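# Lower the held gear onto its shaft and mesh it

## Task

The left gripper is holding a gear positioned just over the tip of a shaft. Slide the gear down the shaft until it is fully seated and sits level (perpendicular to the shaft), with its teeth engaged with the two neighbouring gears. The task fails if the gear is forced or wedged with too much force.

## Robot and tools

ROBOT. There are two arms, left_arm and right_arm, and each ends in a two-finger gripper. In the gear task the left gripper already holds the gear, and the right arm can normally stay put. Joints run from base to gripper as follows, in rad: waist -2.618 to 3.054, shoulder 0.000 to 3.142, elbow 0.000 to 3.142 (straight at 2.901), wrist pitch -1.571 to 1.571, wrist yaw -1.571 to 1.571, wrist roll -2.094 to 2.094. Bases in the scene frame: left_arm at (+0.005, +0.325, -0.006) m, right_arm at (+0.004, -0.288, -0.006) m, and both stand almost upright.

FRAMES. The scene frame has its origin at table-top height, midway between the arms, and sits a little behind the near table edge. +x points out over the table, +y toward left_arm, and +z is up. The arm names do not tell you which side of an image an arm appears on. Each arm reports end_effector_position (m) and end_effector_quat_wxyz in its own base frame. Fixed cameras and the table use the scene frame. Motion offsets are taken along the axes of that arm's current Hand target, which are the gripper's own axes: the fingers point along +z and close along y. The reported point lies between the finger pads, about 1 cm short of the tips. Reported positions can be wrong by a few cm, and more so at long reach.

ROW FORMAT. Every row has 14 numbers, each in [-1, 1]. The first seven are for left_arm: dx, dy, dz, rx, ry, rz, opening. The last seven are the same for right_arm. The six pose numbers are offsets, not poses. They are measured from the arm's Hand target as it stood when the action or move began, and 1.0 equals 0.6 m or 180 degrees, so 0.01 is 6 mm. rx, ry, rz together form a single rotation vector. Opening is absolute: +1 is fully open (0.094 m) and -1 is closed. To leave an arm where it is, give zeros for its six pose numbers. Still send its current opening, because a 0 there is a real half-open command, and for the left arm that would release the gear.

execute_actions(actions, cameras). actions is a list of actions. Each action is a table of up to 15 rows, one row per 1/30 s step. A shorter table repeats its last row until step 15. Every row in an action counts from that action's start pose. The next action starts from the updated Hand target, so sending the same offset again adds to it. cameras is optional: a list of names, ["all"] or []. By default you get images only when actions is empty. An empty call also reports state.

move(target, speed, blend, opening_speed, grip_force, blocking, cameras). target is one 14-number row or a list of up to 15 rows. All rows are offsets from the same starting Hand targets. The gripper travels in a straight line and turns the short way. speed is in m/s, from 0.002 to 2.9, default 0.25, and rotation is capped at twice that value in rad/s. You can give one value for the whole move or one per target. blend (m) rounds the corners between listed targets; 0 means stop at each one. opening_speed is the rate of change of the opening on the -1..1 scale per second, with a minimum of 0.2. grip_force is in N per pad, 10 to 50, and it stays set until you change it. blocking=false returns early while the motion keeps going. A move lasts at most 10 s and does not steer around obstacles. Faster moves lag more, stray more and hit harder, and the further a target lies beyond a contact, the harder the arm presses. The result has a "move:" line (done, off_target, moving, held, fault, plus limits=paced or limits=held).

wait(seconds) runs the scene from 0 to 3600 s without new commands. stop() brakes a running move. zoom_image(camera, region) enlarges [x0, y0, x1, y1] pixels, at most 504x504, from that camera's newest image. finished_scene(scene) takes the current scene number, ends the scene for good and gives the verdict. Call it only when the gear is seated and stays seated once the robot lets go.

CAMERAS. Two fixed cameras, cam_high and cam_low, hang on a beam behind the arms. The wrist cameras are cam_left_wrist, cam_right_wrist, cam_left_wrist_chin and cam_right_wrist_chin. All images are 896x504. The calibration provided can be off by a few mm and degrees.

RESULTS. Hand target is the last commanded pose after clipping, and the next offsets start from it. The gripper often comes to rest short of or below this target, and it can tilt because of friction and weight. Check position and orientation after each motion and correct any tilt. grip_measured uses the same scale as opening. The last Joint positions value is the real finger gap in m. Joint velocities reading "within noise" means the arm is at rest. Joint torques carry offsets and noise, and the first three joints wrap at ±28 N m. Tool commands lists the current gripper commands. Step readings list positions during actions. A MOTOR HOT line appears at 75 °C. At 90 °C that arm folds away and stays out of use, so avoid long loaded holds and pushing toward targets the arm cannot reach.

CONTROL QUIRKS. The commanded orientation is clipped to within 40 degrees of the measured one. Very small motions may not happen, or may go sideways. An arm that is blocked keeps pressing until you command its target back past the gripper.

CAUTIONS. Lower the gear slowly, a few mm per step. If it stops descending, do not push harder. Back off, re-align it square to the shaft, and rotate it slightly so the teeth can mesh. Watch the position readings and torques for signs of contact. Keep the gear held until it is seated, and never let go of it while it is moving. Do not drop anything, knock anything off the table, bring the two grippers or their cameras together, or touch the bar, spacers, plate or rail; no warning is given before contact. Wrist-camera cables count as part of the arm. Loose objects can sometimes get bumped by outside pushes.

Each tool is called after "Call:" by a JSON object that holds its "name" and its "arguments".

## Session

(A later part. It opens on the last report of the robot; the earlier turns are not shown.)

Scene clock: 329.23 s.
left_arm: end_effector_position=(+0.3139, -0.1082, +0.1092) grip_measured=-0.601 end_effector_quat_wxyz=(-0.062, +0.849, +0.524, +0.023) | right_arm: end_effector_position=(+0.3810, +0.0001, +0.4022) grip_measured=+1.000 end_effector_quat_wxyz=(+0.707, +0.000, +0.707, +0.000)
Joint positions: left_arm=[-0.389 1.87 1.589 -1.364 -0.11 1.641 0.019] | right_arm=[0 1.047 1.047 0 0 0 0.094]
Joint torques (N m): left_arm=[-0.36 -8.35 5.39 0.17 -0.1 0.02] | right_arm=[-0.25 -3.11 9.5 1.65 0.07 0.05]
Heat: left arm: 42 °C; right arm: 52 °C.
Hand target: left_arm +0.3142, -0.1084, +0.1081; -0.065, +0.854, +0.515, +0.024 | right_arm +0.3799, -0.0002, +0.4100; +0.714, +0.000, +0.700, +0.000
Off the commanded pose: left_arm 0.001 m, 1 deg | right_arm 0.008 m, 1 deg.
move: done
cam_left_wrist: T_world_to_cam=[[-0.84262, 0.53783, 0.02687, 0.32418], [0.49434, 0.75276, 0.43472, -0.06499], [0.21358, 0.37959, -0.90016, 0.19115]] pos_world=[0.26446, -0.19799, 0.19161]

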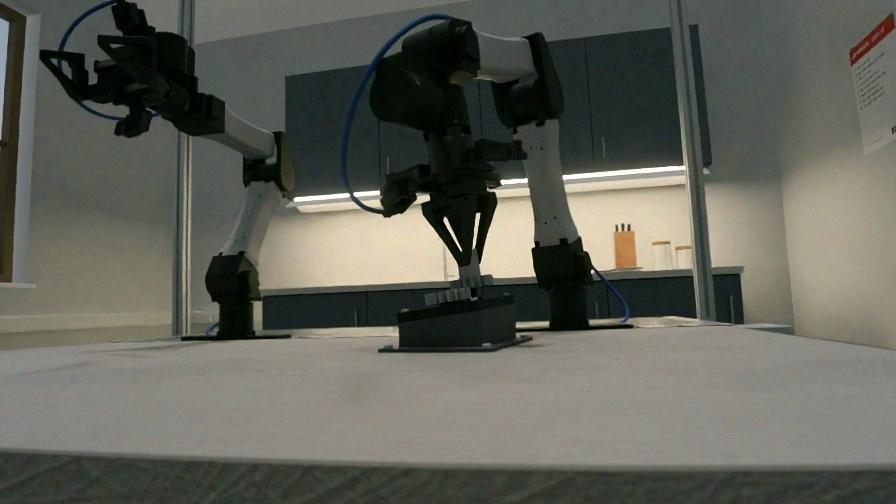

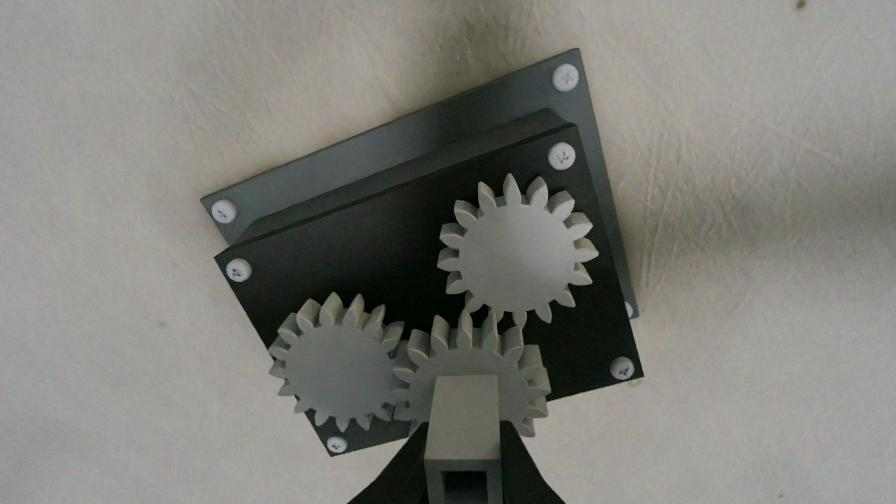

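Call:
{"name": "move", "arguments": {"target": [[0,0,-0.004,0,0,0,-1,0,0,0,0,0,0,1],[0,0,-0.004,0,0,-0.05,-1,0,0,0,0,0,0,1],[0,0,0.011,0,0,-0.05,-1,0,0,0,0,0,0,1]], "speed": 0.04, "cameras": ["cam_left_wrist","cam_left_wrist_chin"]}}

Call:
{"name": "zoom_image", "arguments": {"camera": "cam_left_wrist", "region": [320, 220, 600, 440]}}

Call:
{"name": "zoom_image", "arguments": {"camera": "cam_left_wrist_chin", "region": [300, 60, 560, 240]}}

Scene clock: 365.27 s.
left_arm: end_effector_position=(+0.3137, -0.1081, +0.1095) grip_measured=-0.601 end_effector_quat_wxyz=(-0.061, +0.813, +0.578, +0.026) | right_arm: end_effector_position=(+0.3810, +0.0001, +0.4022) grip_measured=+1.000 end_effector_quat_wxyz=(+0.707, +0.000, +0.707, +0.000)
Joint positions: left_arm=[-0.389 1.87 1.59 -1.366 -0.109 1.513 0.019] | right_arm=[0 1.047 1.047 0 0 0 0.094]
Joint torques (N m): left_arm=[-0.16 -8.36 3.38 0.4 -0.1 -0.25] | right_arm=[-0.29 -3.06 9.46 1.65 0.06 0.04]
Heat: left arm: 43 °C; right arm: 53 °C.
Hand target: left_arm +0.3141, -0.1075, +0.1017; -0.063, +0.811, +0.580, +0.029 | right_arm +0.3799, -0.0002, +0.4100; +0.714, +0.000, +0.700, +0.000
Off the commanded pose: left_arm 0.008 m, 1 deg | right_arm 0.008 m, 1 deg.
move: done
cam_left_wrist: T_world_to_cam=[[-0.90446, 0.4263, 0.01509, 0.33261], [0.38802, 0.8075, 0.44428, -0.02676], [0.17721, 0.40768, -0.89576, 0.20542]] pos_world=[0.27481, -0.20393, 0.19088]
cam_left_wrist_chin: T_world_to_cam=[[-0.91252, 0.38867, 0.12748, 0.31319], [0.35852, 0.91002, -0.20816, -0.03389], [-0.19691, -0.14425, -0.96975, 0.26338]] pos_world=[0.3498, -0.05289, 0.20843]

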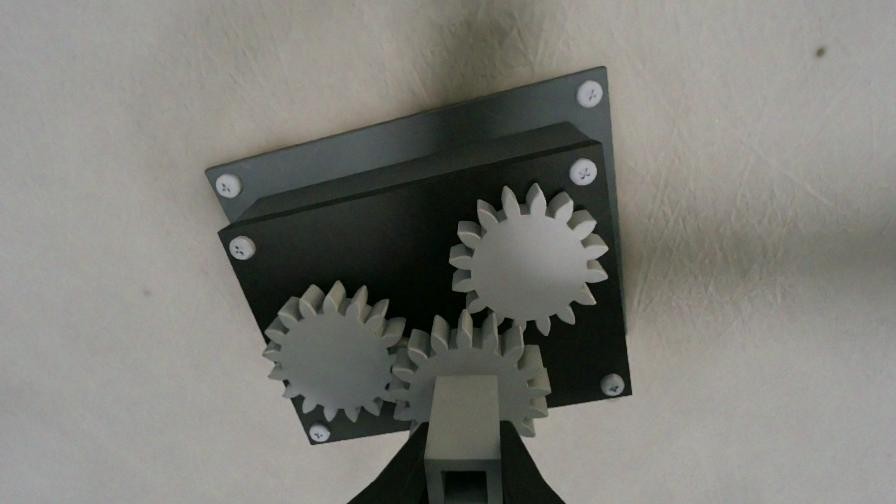

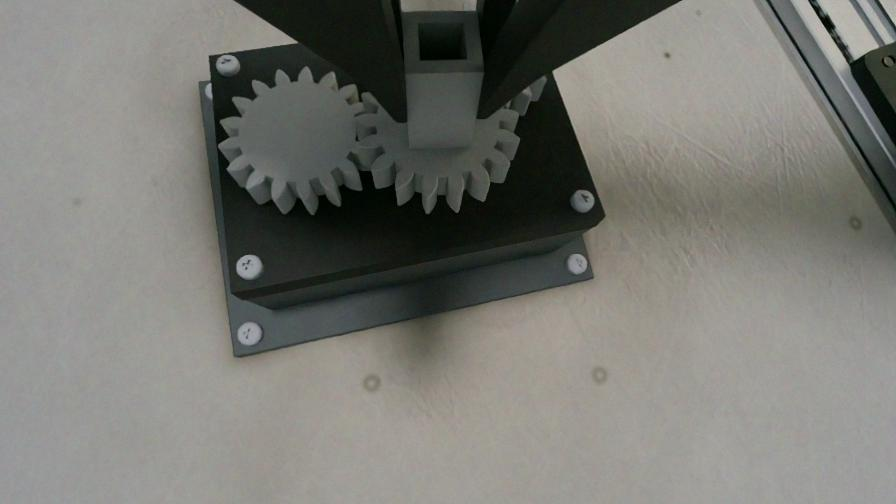

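Scaled by 1.800 from the camera's image (finer frame: 1280x720).

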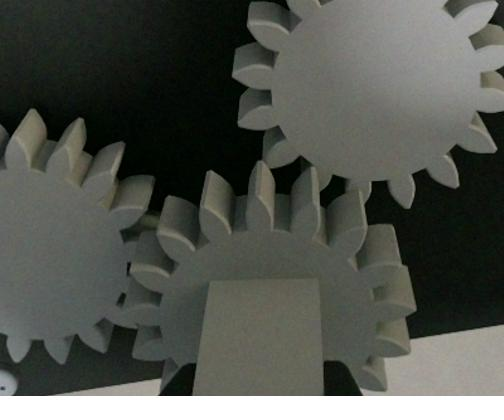

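Scaled by 1.938 from the camera's image (finer frame: 1280x720).

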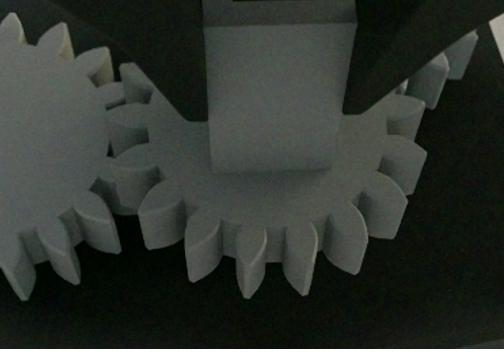

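Call:
{"name": "move", "arguments": {"target": [[0,0,-0.022,0,0,0,-1,0,0,0,0,0,0,1],[0,0,-0.022,0,0,0.056,-1,0,0,0,0,0,0,1]], "speed": 0.06, "cameras": ["cam_low","cam_left_wrist"]}}

Call:
{"name": "zoom_image", "arguments": {"camera": "cam_left_wrist", "region": [320, 220, 600, 440]}}

Call:
{"name": "zoom_image", "arguments": {"camera": "cam_low", "region": [420, 250, 520, 320]}}

Scene clock: 397.30 s.
left_arm: end_effector_position=(+0.3139, -0.1080, +0.1102) grip_measured=-0.601 end_effector_quat_wxyz=(-0.063, +0.854, +0.516, +0.023) | right_arm: end_effector_position=(+0.3810, +0.0001, +0.4022) grip_measured=+1.000 end_effector_quat_wxyz=(+0.707, +0.000, +0.707, +0.000)
Joint positions: left_arm=[-0.39 1.87 1.593 -1.368 -0.112 1.66 0.019] | right_arm=[0 1.047 1.047 0 0 0 0.094]
Joint torques (N m): left_arm=[-0.51 -8.34 7.2 -0.04 -0.08 0] | right_arm=[-0.28 -3.17 9.46 1.66 0.06 0.04]
Heat: left arm: 43 °C; right arm: 54 °C.
Hand target: left_arm +0.3144, -0.1093, +0.1147; -0.065, +0.859, +0.507, +0.023 | right_arm +0.3799, -0.0002, +0.4100; +0.714, +0.000, +0.700, +0.000
Off the commanded pose: left_arm 0.005 m, 1 deg | right_arm 0.008 m, 1 deg.
move: done
cam_left_wrist: T_world_to_cam=[[-0.83171, 0.55441, 0.02986, 0.32201], [0.51019, 0.74196, 0.43496, -0.07167], [0.21899, 0.377, -0.89995, 0.18996]] pos_world=[0.26278, -0.19696, 0.19251]

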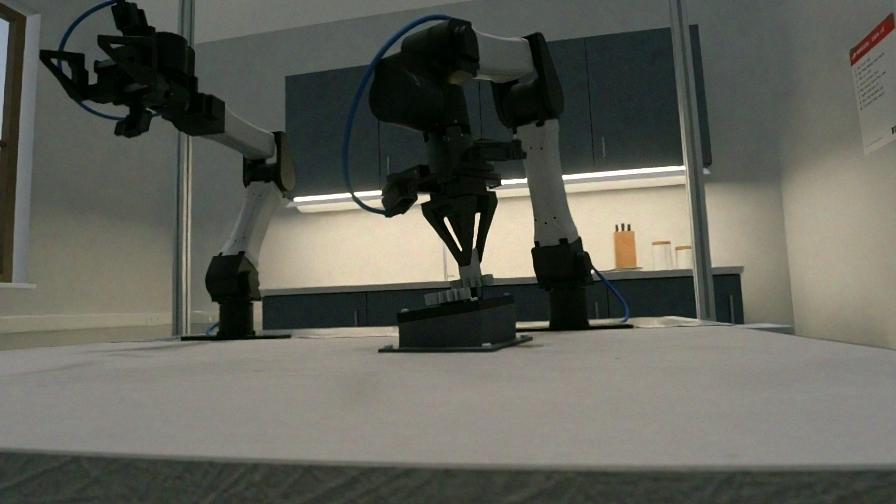

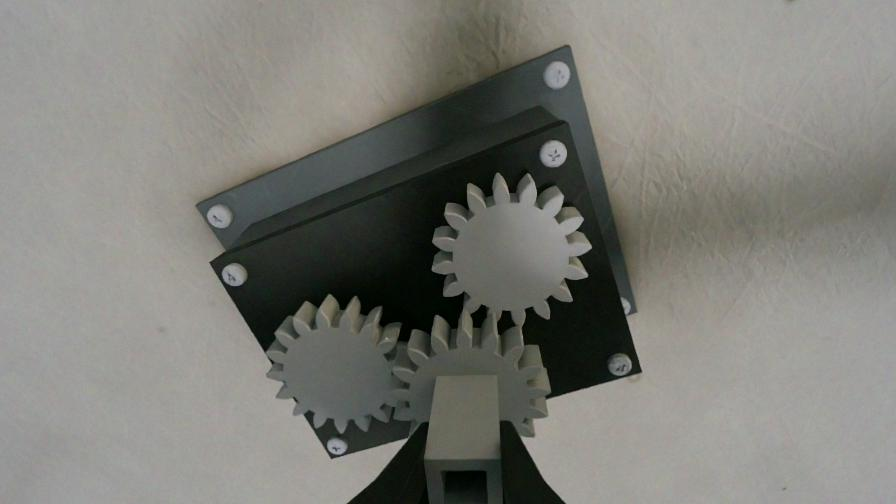

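Scaled by 1.800 from the camera's image (finer frame: 1280x720).

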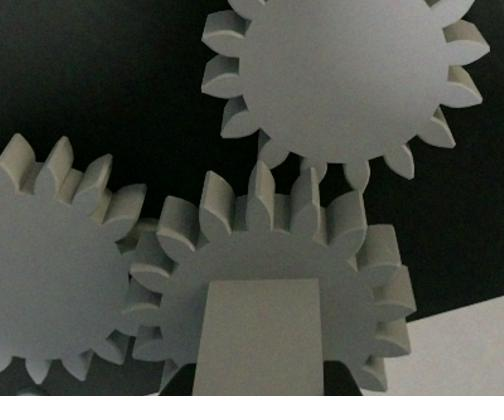

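Scaled by 5.040 from the camera's image (finer frame: 1280x720).

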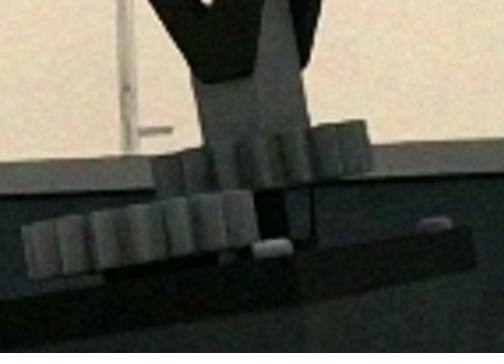

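Call:
{"name": "zoom_image", "arguments": {"camera": "cam_left_wrist", "region": [450, 285, 550, 355]}}

Call:
{"name": "zoom_image", "arguments": {"camera": "cam_left_wrist", "region": [360, 310, 460, 430]}}

Scaled by 5.040 from the camera's image (finer frame: 1280x720).

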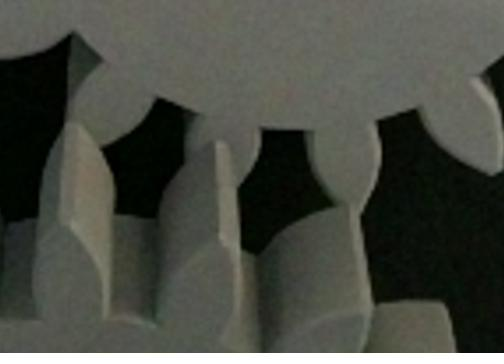

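Scaled by 4.200 from the camera's image (finer frame: 1280x720).

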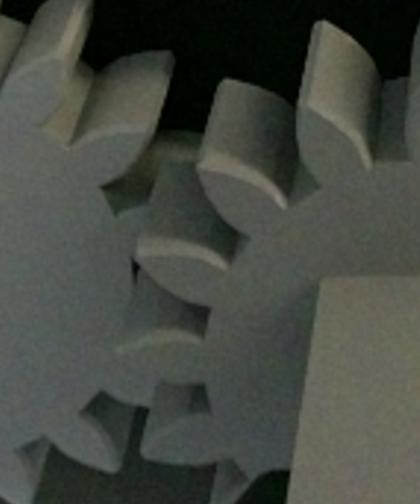

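Call:
{"name": "move", "arguments": {"target": [[0,0,-0.0083,0,0,0,-1,0,0,0,0,0,0,1],[0,0,-0.0083,0,0,-0.061,-1,0,0,0,0,0,0,1]], "speed": 0.04, "cameras": ["cam_low","cam_left_wrist"]}}

Call:
{"name": "zoom_image", "arguments": {"camera": "cam_left_wrist", "region": [360, 285, 560, 425]}}

Call:
{"name": "zoom_image", "arguments": {"camera": "cam_low", "region": [420, 250, 520, 320]}}

Scene clock: 433.63 s.
left_arm: end_effector_position=(+0.3134, -0.1086, +0.1145) grip_measured=-0.601 end_effector_quat_wxyz=(-0.062, +0.808, +0.586, +0.028) | right_arm: end_effector_position=(+0.3810, +0.0001, +0.4022) grip_measured=+1.000 end_effector_quat_wxyz=(+0.707, +0.000, +0.707, +0.000)
Joint positions: left_arm=[-0.392 1.87 1.609 -1.387 -0.112 1.49 0.019] | right_arm=[0 1.047 1.047 0 0 0 0.094]
Joint torques (N m): left_arm=[-0.43 -8.18 7.57 -0.05 -0.08 -0.23] | right_arm=[-0.29 -3.11 9.44 1.65 0.06 0.05]
Heat: left arm: 43 °C; right arm: 55 °C.
Hand target: left_arm +0.3146, -0.1101, +0.1197; -0.063, +0.807, +0.587, +0.030 | right_arm +0.3799, -0.0002, +0.4100; +0.714, +0.000, +0.700, +0.000
Off the commanded pose: left_arm 0.005 m, 0 deg | right_arm 0.008 m, 1 deg.
move: done
cam_left_wrist: T_world_to_cam=[[-0.91264, 0.40853, 0.01392, 0.33315], [0.37092, 0.81333, 0.44824, -0.02295], [0.1718, 0.41424, -0.8938, 0.21227]] pos_world=[0.27609, -0.20537, 0.19538]

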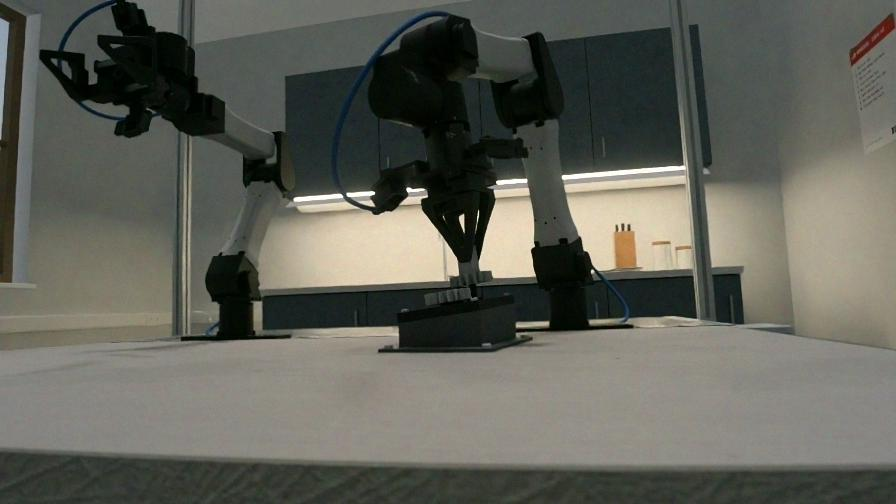

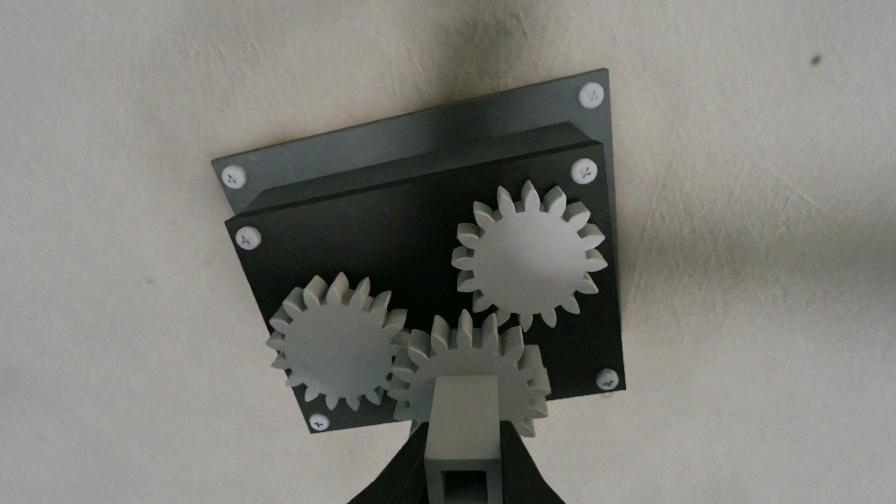

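Scaled by 2.520 from the camera's image (finer frame: 1280x720).

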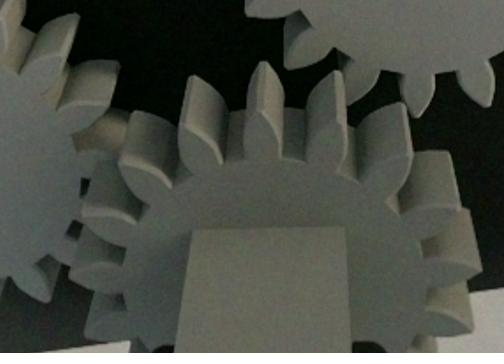

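Scaled by 5.040 from the camera's image (finer frame: 1280x720).

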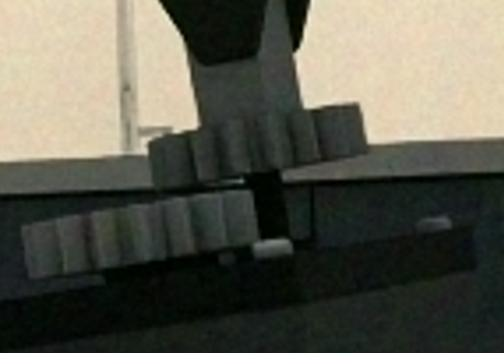

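Call:
{"name": "move", "arguments": {"target": [[0,0,0,0,0,-0.022,-1,0,0,0,0,0,0,1],[0,0,0.0315,0,0,-0.022,-1,0,0,0,0,0,0,1]], "speed": 0.02, "cameras": ["cam_low","cam_left_wrist"]}}

Call:
{"name": "zoom_image", "arguments": {"camera": "cam_left_wrist", "region": [360, 285, 560, 425]}}

Call:
{"name": "zoom_image", "arguments": {"camera": "cam_low", "region": [420, 250, 520, 320]}}

Scene clock: 489.57 s.
left_arm: end_effector_position=(+0.3131, -0.1085, +0.1097) grip_measured=-0.601 end_effector_quat_wxyz=(-0.060, +0.787, +0.613, +0.030) | right_arm: end_effector_position=(+0.3810, +0.0001, +0.4022) grip_measured=+1.000 end_effector_quat_wxyz=(+0.707, +0.000, +0.707, +0.000)
Joint positions: left_arm=[-0.392 1.867 1.586 -1.365 -0.112 1.422 0.019] | right_arm=[0 1.047 1.047 0 0 0 0.094]
Joint torques (N m): left_arm=[0.08 -8.18 3.23 0.42 -0.07 -0.18] | right_arm=[-0.27 -3.07 9.52 1.66 0.07 0.04]
Heat: left arm: 43 °C; right arm: 56 °C.
Hand target: left_arm +0.3141, -0.1075, +0.1009; -0.062, +0.786, +0.614, +0.032 | right_arm +0.3799, -0.0002, +0.4100; +0.714, +0.000, +0.700, +0.000
Off the commanded pose: left_arm 0.009 m, 0 deg | right_arm 0.008 m, 1 deg.
move: done
cam_left_wrist: T_world_to_cam=[[-0.93825, 0.34593, 0.00397, 0.33523], [0.31012, 0.83592, 0.45284, 0.00021], [0.15333, 0.42611, -0.89158, 0.21488]] pos_world=[0.28152, -0.20771, 0.19016]

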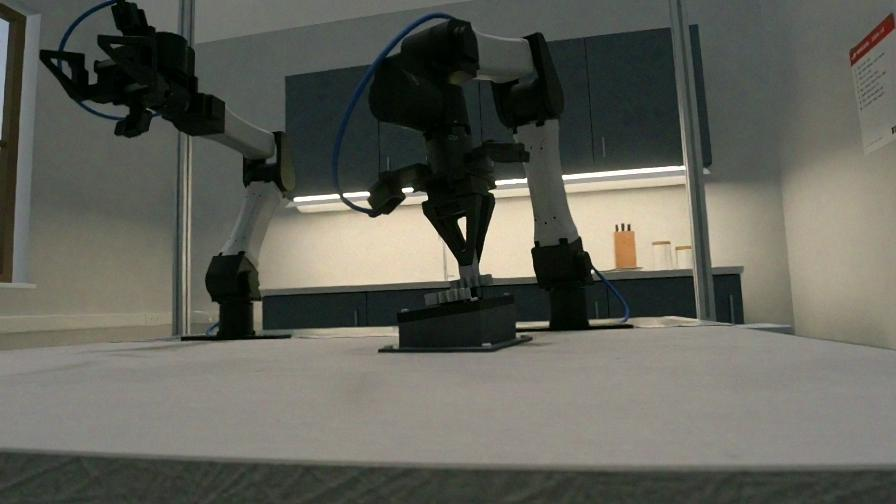

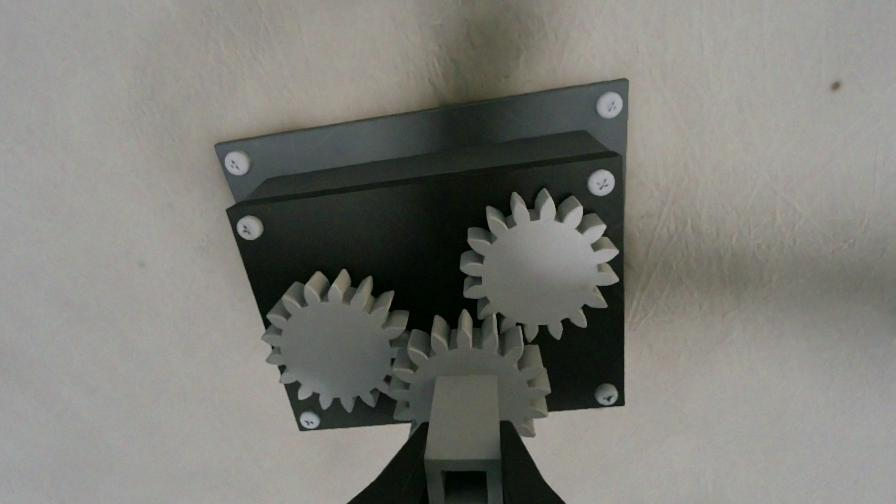

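Scaled by 2.520 from the camera's image (finer frame: 1280x720).

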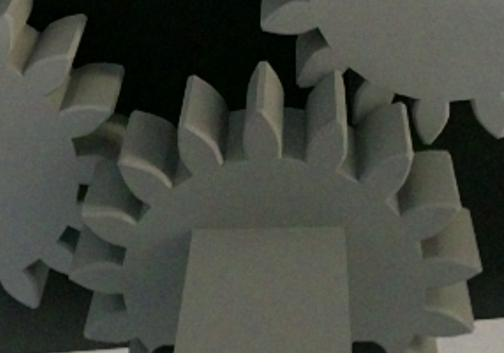

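Scaled by 5.040 from the camera's image (finer frame: 1280x720).

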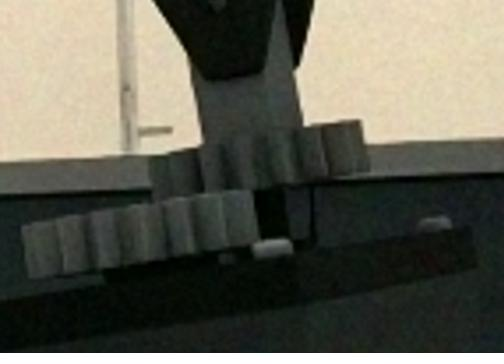

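Call:
{"name": "zoom_image", "arguments": {"camera": "cam_left_wrist", "region": [370, 315, 440, 425]}}

Call:
{"name": "execute_actions", "arguments": {"actions": [], "cameras": ["cam_left_wrist_chin"]}}

Call:
{"name": "zoom_image", "arguments": {"camera": "cam_left_wrist_chin", "region": [320, 60, 430, 220]}}

Scaled by 4.582 from the camera's image (finer frame: 1280x720).

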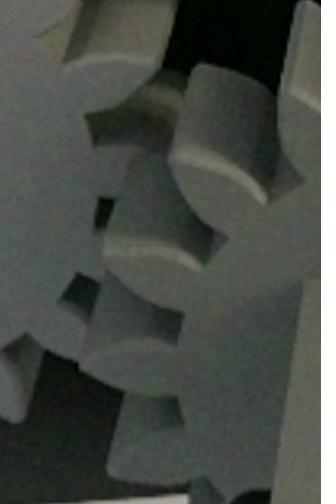

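Scene clock: 506.27 s.
left_arm: end_effector_position=(+0.3131, -0.1085, +0.1097) grip_measured=-0.601 end_effector_quat_wxyz=(-0.060, +0.787, +0.613, +0.030) | right_arm: end_effector_position=(+0.3810, +0.0001, +0.4022) grip_measured=+1.000 end_effector_quat_wxyz=(+0.707, +0.000, +0.707, +0.000)
Joint positions: left_arm=[-0.392 1.867 1.586 -1.365 -0.112 1.422 0.019] | right_arm=[0 1.047 1.047 0 0 0 0.094]
Joint velocities: within noise
Joint torques (N m): left_arm=[0.06 -8.17 3.19 0.42 -0.08 -0.19] | right_arm=[-0.38 -3.06 9.51 1.66 0.08 0.06]
Heat: left arm: 41 °C; right arm: 56 °C.
Hand target: left_arm +0.3141, -0.1075, +0.1010; -0.062, +0.786, +0.614, +0.032 | right_arm +0.3799, -0.0002, +0.4100; +0.714, +0.000, +0.700, +0.000
Tool commands: left_gripper/opening=-1.0 right_gripper/opening=+1.0
Off the commanded pose: left_arm 0.009 m, 0 deg | right_arm 0.008 m, 1 deg.
camera_calibration:
cam_left_wrist_chin: T_world_to_cam=[[-0.94453, 0.30721, 0.1161, 0.31516], [0.28081, 0.93878, -0.19962, -0.00674], [-0.17032, -0.15595, -0.97297, 0.25403]] pos_world=[0.34284, -0.05088, 0.20923]
Images, in order (width x height): cam_left_wrist_chin 896x504.

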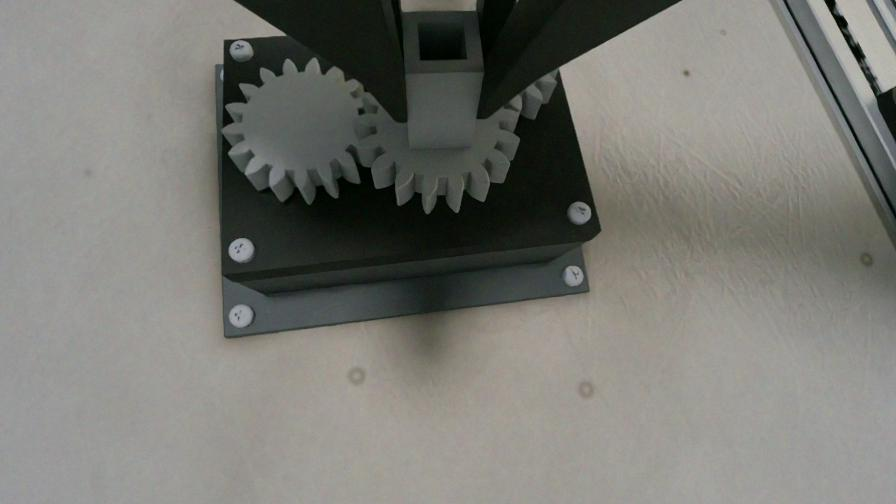

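Scaled by 3.150 from the camera's image (finer frame: 1280x720).

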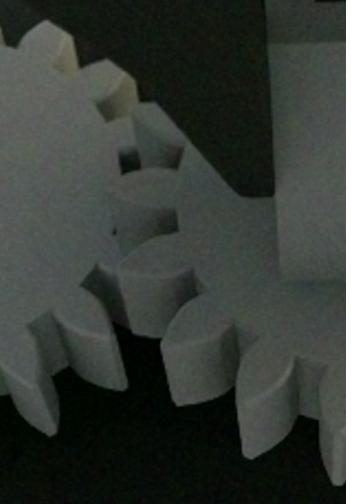

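Call:
{"name": "move", "arguments": {"target": [[0,0,0,0,0,-0.04,-1,0,0,0,0,0,0,1],[0,0,0,0,0,0.04,-1,0,0,0,0,0,0,1],[0,0,0,0,0,0,-1,0,0,0,0,0,0,1]], "speed": 0.1, "cameras": ["cam_left_wrist"]}}

Call:
{"name": "zoom_image", "arguments": {"camera": "cam_left_wrist", "region": [360, 285, 560, 425]}}

Scene clock: 533.20 s.
left_arm: end_effector_position=(+0.3142, -0.1087, +0.1096) grip_measured=-0.601 end_effector_quat_wxyz=(-0.058, +0.790, +0.610, +0.032) | right_arm: end_effector_position=(+0.3810, +0.0001, +0.4022) grip_measured=+1.000 end_effector_quat_wxyz=(+0.707, +0.000, +0.707, +0.000)
Joint positions: left_arm=[-0.392 1.867 1.586 -1.36 -0.113 1.43 0.019] | right_arm=[0 1.047 1.047 0 0 0 0.094]
Joint torques (N m): left_arm=[0.08 -8.17 3.21 0.4 -0.06 -0.25] | right_arm=[-0.32 -3.08 9.52 1.66 0.07 0.05]
Heat: left arm: 40 °C; right arm: 57 °C.
Hand target: left_arm +0.3141, -0.1075, +0.1010; -0.062, +0.786, +0.614, +0.032 | right_arm +0.3799, -0.0002, +0.4100; +0.714, +0.000, +0.700, +0.000
Off the commanded pose: left_arm 0.009 m, 1 deg | right_arm 0.008 m, 1 deg.
move: done
cam_left_wrist: T_world_to_cam=[[-0.93518, 0.35417, 0.00033, 0.33673], [0.31586, 0.83359, 0.45316, -0.002], [0.16022, 0.42389, -0.89143, 0.21231]] pos_world=[0.28152, -0.20759, 0.19005]

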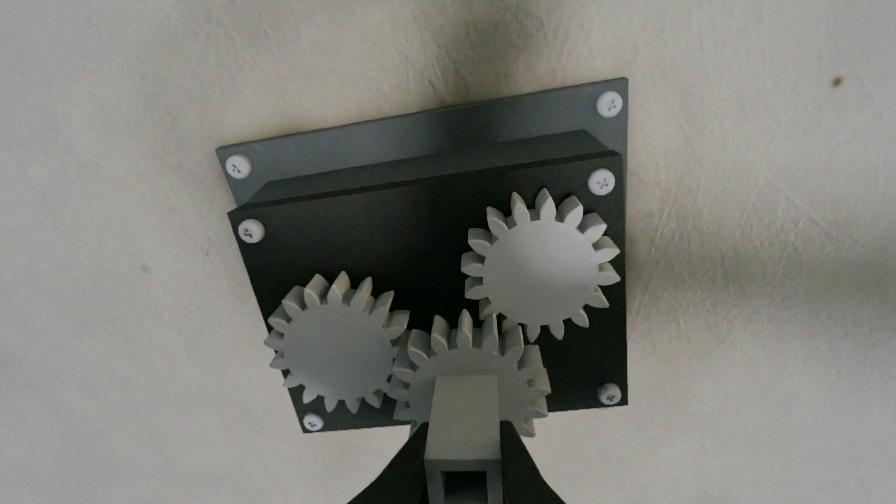

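Scaled by 2.520 from the camera's image (finer frame: 1280x720).

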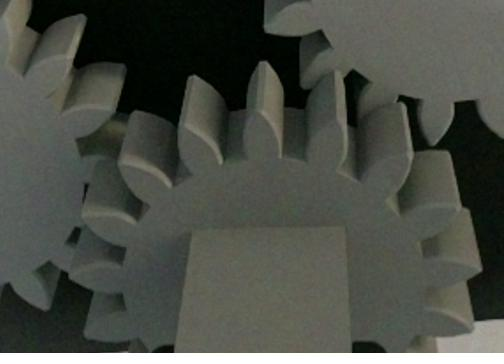

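Call:
{"name": "move", "arguments": {"target": [[0,0,0,0,0,-0.045,-1,0,0,0,0,0,0,1],[0,0,-0.03,0,0,-0.045,-1,0,0,0,0,0,0,1],[0,0,-0.03,0,0,0,-1,0,0,0,0,0,0,1],[0,0,0,0,0,0,-1,0,0,0,0,0,0,1]], "speed": 0.05, "cameras": ["cam_left_wrist"]}}

Call:
{"name": "zoom_image", "arguments": {"camera": "cam_left_wrist", "region": [360, 285, 560, 425]}}

Scene clock: 561.80 s.
left_arm: end_effector_position=(+0.3138, -0.1086, +0.1095) grip_measured=-0.601 end_effector_quat_wxyz=(-0.058, +0.784, +0.618, +0.032) | right_arm: end_effector_position=(+0.3810, +0.0001, +0.4022) grip_measured=+1.000 end_effector_quat_wxyz=(+0.707, +0.000, +0.707, +0.000)
Joint positions: left_arm=[-0.392 1.867 1.586 -1.361 -0.113 1.41 0.019] | right_arm=[0 1.047 1.047 0 0 0 0.094]
Joint torques (N m): left_arm=[0.05 -8.24 3.18 0.39 -0.07 -0.07] | right_arm=[-0.35 -3.1 9.5 1.66 0.04 0.04]
Heat: left arm: 40 °C; right arm: 57 °C.
Hand target: left_arm +0.3141, -0.1074, +0.1009; -0.062, +0.786, +0.614, +0.032 | right_arm +0.3799, -0.0002, +0.4100; +0.714, +0.000, +0.700, +0.000
Off the commanded pose: left_arm 0.009 m, 1 deg | right_arm 0.008 m, 1 deg.
move: done
cam_left_wrist: T_world_to_cam=[[-0.94211, 0.33529, -0.00043, 0.33649], [0.29849, 0.83929, 0.45442, 0.00393], [0.15272, 0.42799, -0.89079, 0.21497]] pos_world=[0.28301, -0.20813, 0.18985]

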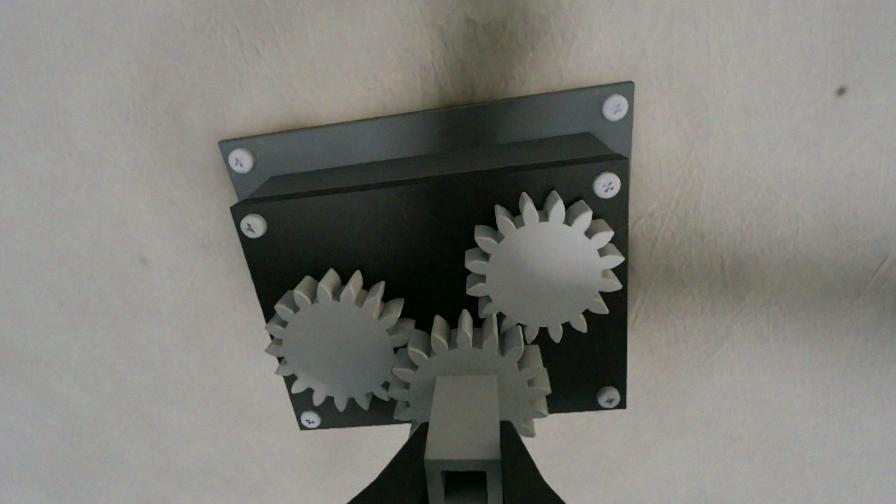

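Scaled by 2.520 from the camera's image (finer frame: 1280x720).

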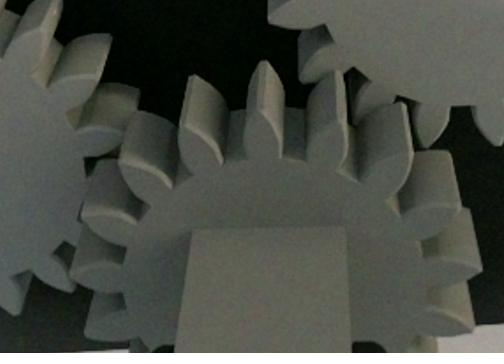

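Call:
{"name": "move", "arguments": {"target": [[0,0,0.004,0,0,-0.015,-1,0,0,0,0,0,0,1],[0,0,0.004,0,0,0.015,-1,0,0,0,0,0,0,1],[0,0,0.004,0,0,-0.005,-1,0,0,0,0,0,0,1]], "speed": 0.05, "cameras": ["cam_low","cam_left_wrist"]}}

Call:
{"name": "zoom_image", "arguments": {"camera": "cam_left_wrist", "region": [360, 285, 560, 425]}}

Call:
{"name": "zoom_image", "arguments": {"camera": "cam_low", "region": [420, 250, 520, 320]}}

Scene clock: 572.20 s.
left_arm: end_effector_position=(+0.3140, -0.1087, +0.1090) grip_measured=-0.601 end_effector_quat_wxyz=(-0.057, +0.785, +0.616, +0.033) | right_arm: end_effector_position=(+0.3810, +0.0001, +0.4022) grip_measured=+1.000 end_effector_quat_wxyz=(+0.707, +0.000, +0.707, +0.000)
Joint positions: left_arm=[-0.392 1.863 1.58 -1.354 -0.113 1.415 0.019] | right_arm=[0 1.047 1.047 0 0 0 0.094]
Joint torques (N m): left_arm=[0.12 -7.83 3 0.44 -0.07 -0.26] | right_arm=[-0.36 -3.06 9.42 1.65 0.07 0.04]
Heat: left arm: 40 °C; right arm: 57 °C.
Hand target: left_arm +0.3140, -0.1071, +0.0985; -0.061, +0.781, +0.620, +0.032 | right_arm +0.3799, -0.0002, +0.4100; +0.714, +0.000, +0.700, +0.000
Off the commanded pose: left_arm 0.011 m, 1 deg | right_arm 0.008 m, 1 deg.
move: off_target (left_arm)
cam_left_wrist: T_world_to_cam=[[-0.94055, 0.33964, -0.00444, 0.33716], [0.30074, 0.83877, 0.45389, 0.00345], [0.15788, 0.42557, -0.89105, 0.21268]] pos_world=[0.2825, -0.20792, 0.18944]

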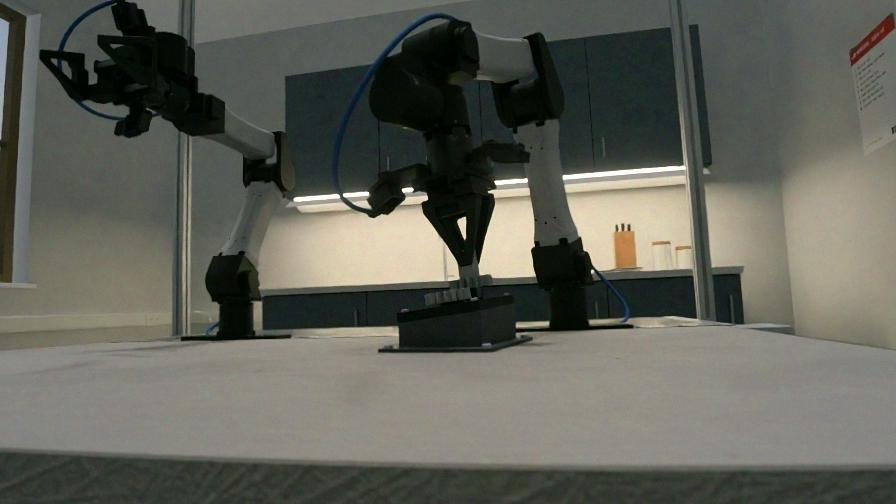

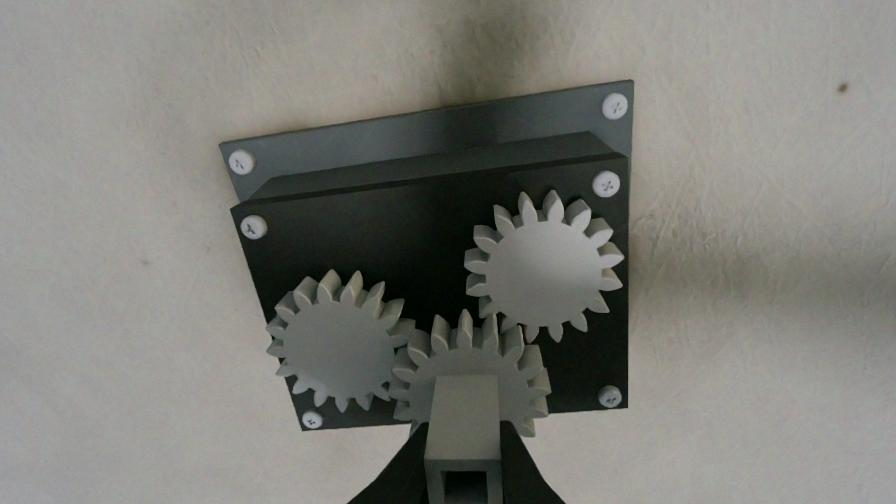

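Scaled by 2.520 from the camera's image (finer frame: 1280x720).

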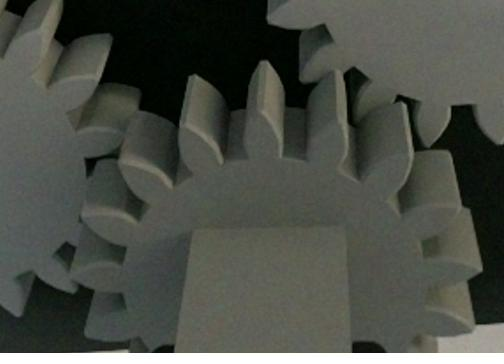

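Scaled by 5.040 from the camera's image (finer frame: 1280x720).

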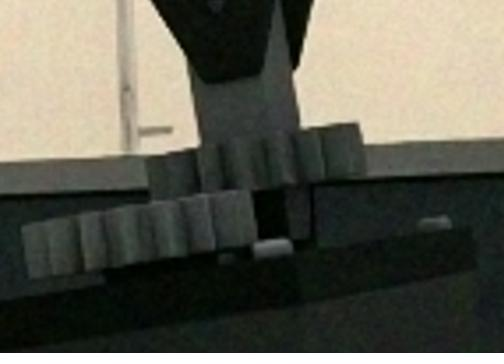

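Call:
{"name": "move", "arguments": {"target": [[0.0056,-0.0014,0,0.0009,0.0036,0,-1,0,0,0,0,0,0,1],[0.0056,-0.0014,0,0.0009,0.0036,0.01,-1,0,0,0,0,0,0,1],[0.0035,-0.0009,0,0.0009,0.0036,-0.005,-1,0,0,0,0,0,0,1]], "speed": 0.03, "cameras": ["cam_left_wrist"]}}

Call:
{"name": "zoom_image", "arguments": {"camera": "cam_left_wrist", "region": [360, 285, 560, 425]}}

Scene clock: 622.53 s.
left_arm: end_effector_position=(+0.3141, -0.1086, +0.1091) grip_measured=-0.601 end_effector_quat_wxyz=(-0.056, +0.780, +0.622, +0.034) | right_arm: end_effector_position=(+0.3810, +0.0001, +0.4022) grip_measured=+1.000 end_effector_quat_wxyz=(+0.707, +0.000, +0.707, +0.000)
Joint positions: left_arm=[-0.392 1.863 1.58 -1.354 -0.113 1.399 0.019] | right_arm=[0 1.047 1.047 0 0 0 0.094]
Joint torques (N m): left_arm=[0.2 -7.77 3.08 0.39 -0.17 -0.25] | right_arm=[-0.25 -3.06 9.47 1.65 0.06 0.04]
Heat: left arm: 42 °C; right arm: 58 °C.
Hand target: left_arm +0.3140, -0.1050, +0.0988; -0.066, +0.776, +0.626, +0.036 | right_arm +0.3799, -0.0002, +0.4100; +0.714, +0.000, +0.700, +0.000
Off the commanded pose: left_arm 0.011 m, 1 deg | right_arm 0.008 m, 1 deg.
move: off_target (left_arm)
cam_left_wrist: T_world_to_cam=[[-0.9457, 0.32499, -0.00631, 0.33741], [0.28668, 0.84305, 0.45506, 0.00823], [0.15321, 0.42854, -0.89044, 0.21434]] pos_world=[0.28389, -0.20845, 0.18924]

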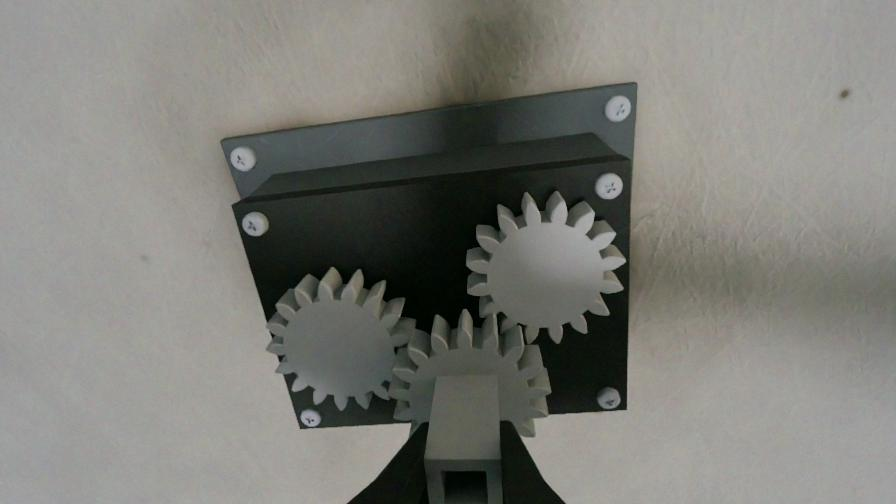

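Scaled by 2.520 from the camera's image (finer frame: 1280x720).

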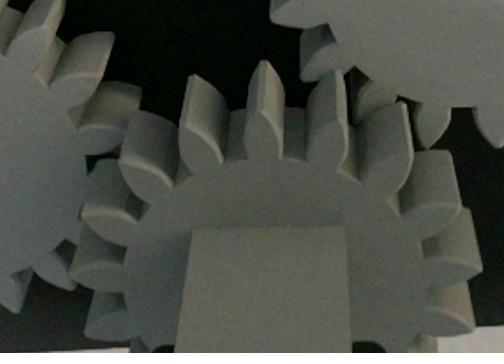

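Call:
{"name": "move", "arguments": {"target": [[0.008,-0.002,0,0,0,0,-1,0,0,0,0,0,0,1],[0.008,-0.002,0.004,0,0,0.008,-1,0,0,0,0,0,0,1],[0.004,-0.001,0.004,0,0,-0.008,-1,0,0,0,0,0,0,1]], "speed": 0.03, "cameras": ["cam_low","cam_left_wrist_chin"]}}

Call:
{"name": "zoom_image", "arguments": {"camera": "cam_low", "region": [420, 250, 520, 320]}}

Call:
{"name": "zoom_image", "arguments": {"camera": "cam_left_wrist_chin", "region": [320, 60, 430, 220]}}

Scene clock: 638.13 s.
left_arm: end_effector_position=(+0.3136, -0.1073, +0.1090) grip_measured=-0.601 end_effector_quat_wxyz=(-0.052, +0.773, +0.632, +0.034) | right_arm: end_effector_position=(+0.3810, +0.0001, +0.4022) grip_measured=+1.000 end_effector_quat_wxyz=(+0.707, +0.000, +0.707, +0.000)
Joint positions: left_arm=[-0.387 1.853 1.567 -1.344 -0.109 1.38 0.019] | right_arm=[0 1.047 1.047 0 0 0 0.094]
Joint torques (N m): left_arm=[0.27 -7.2 3.03 0.4 -0.23 -0.23] | right_arm=[-0.28 -3.03 9.48 1.65 0.06 0.04]
Heat: left arm: 42 °C; right arm: 58 °C.
Hand target: left_arm +0.3139, -0.1021, +0.0969; -0.065, +0.768, +0.636, +0.037 | right_arm +0.3799, -0.0002, +0.4100; +0.714, +0.000, +0.700, +0.000
Off the commanded pose: left_arm 0.013 m, 2 deg | right_arm 0.008 m, 1 deg.
move: off_target (left_arm)
cam_left_wrist_chin: T_world_to_cam=[[-0.95978, 0.2635, 0.09688, 0.31755], [0.24024, 0.94941, -0.20226, 0.00609], [-0.14527, -0.17085, -0.97453, 0.2445]] pos_world=[0.33884, -0.04769, 0.20874]

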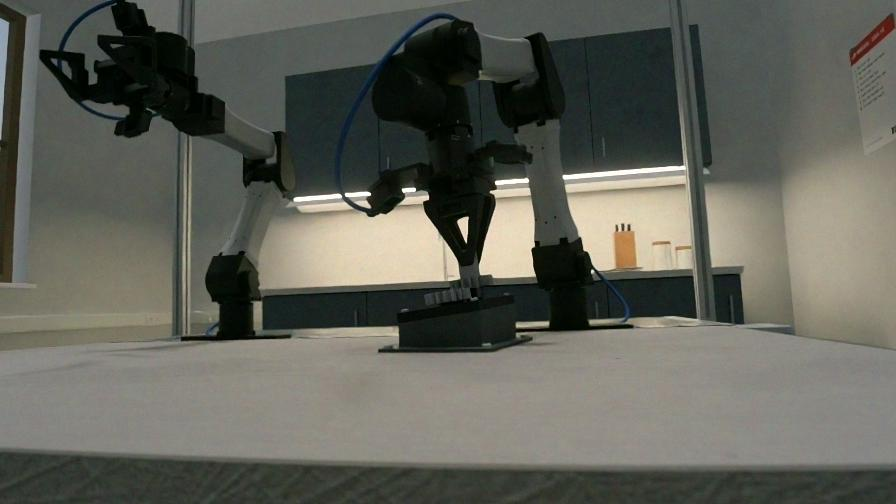

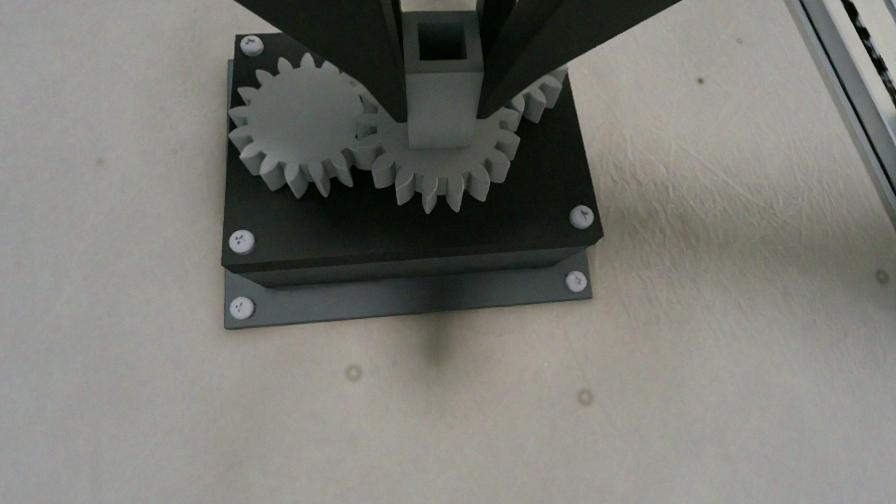

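Scaled by 5.040 from the camera's image (finer frame: 1280x720).

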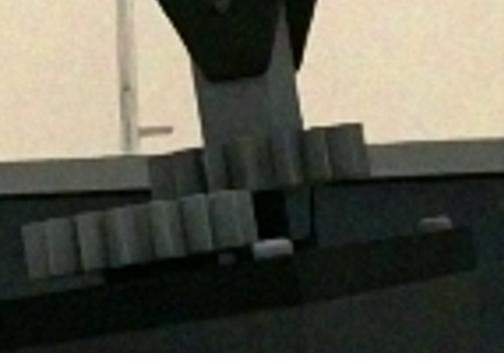

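Scaled by 3.150 from the camera's image (finer frame: 1280x720).

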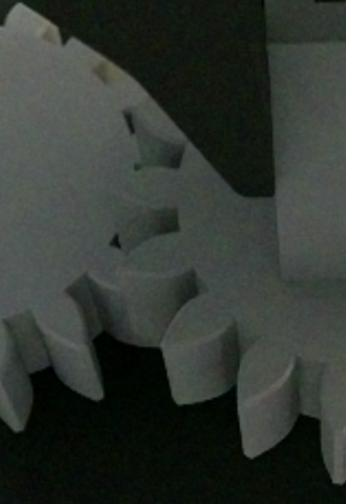

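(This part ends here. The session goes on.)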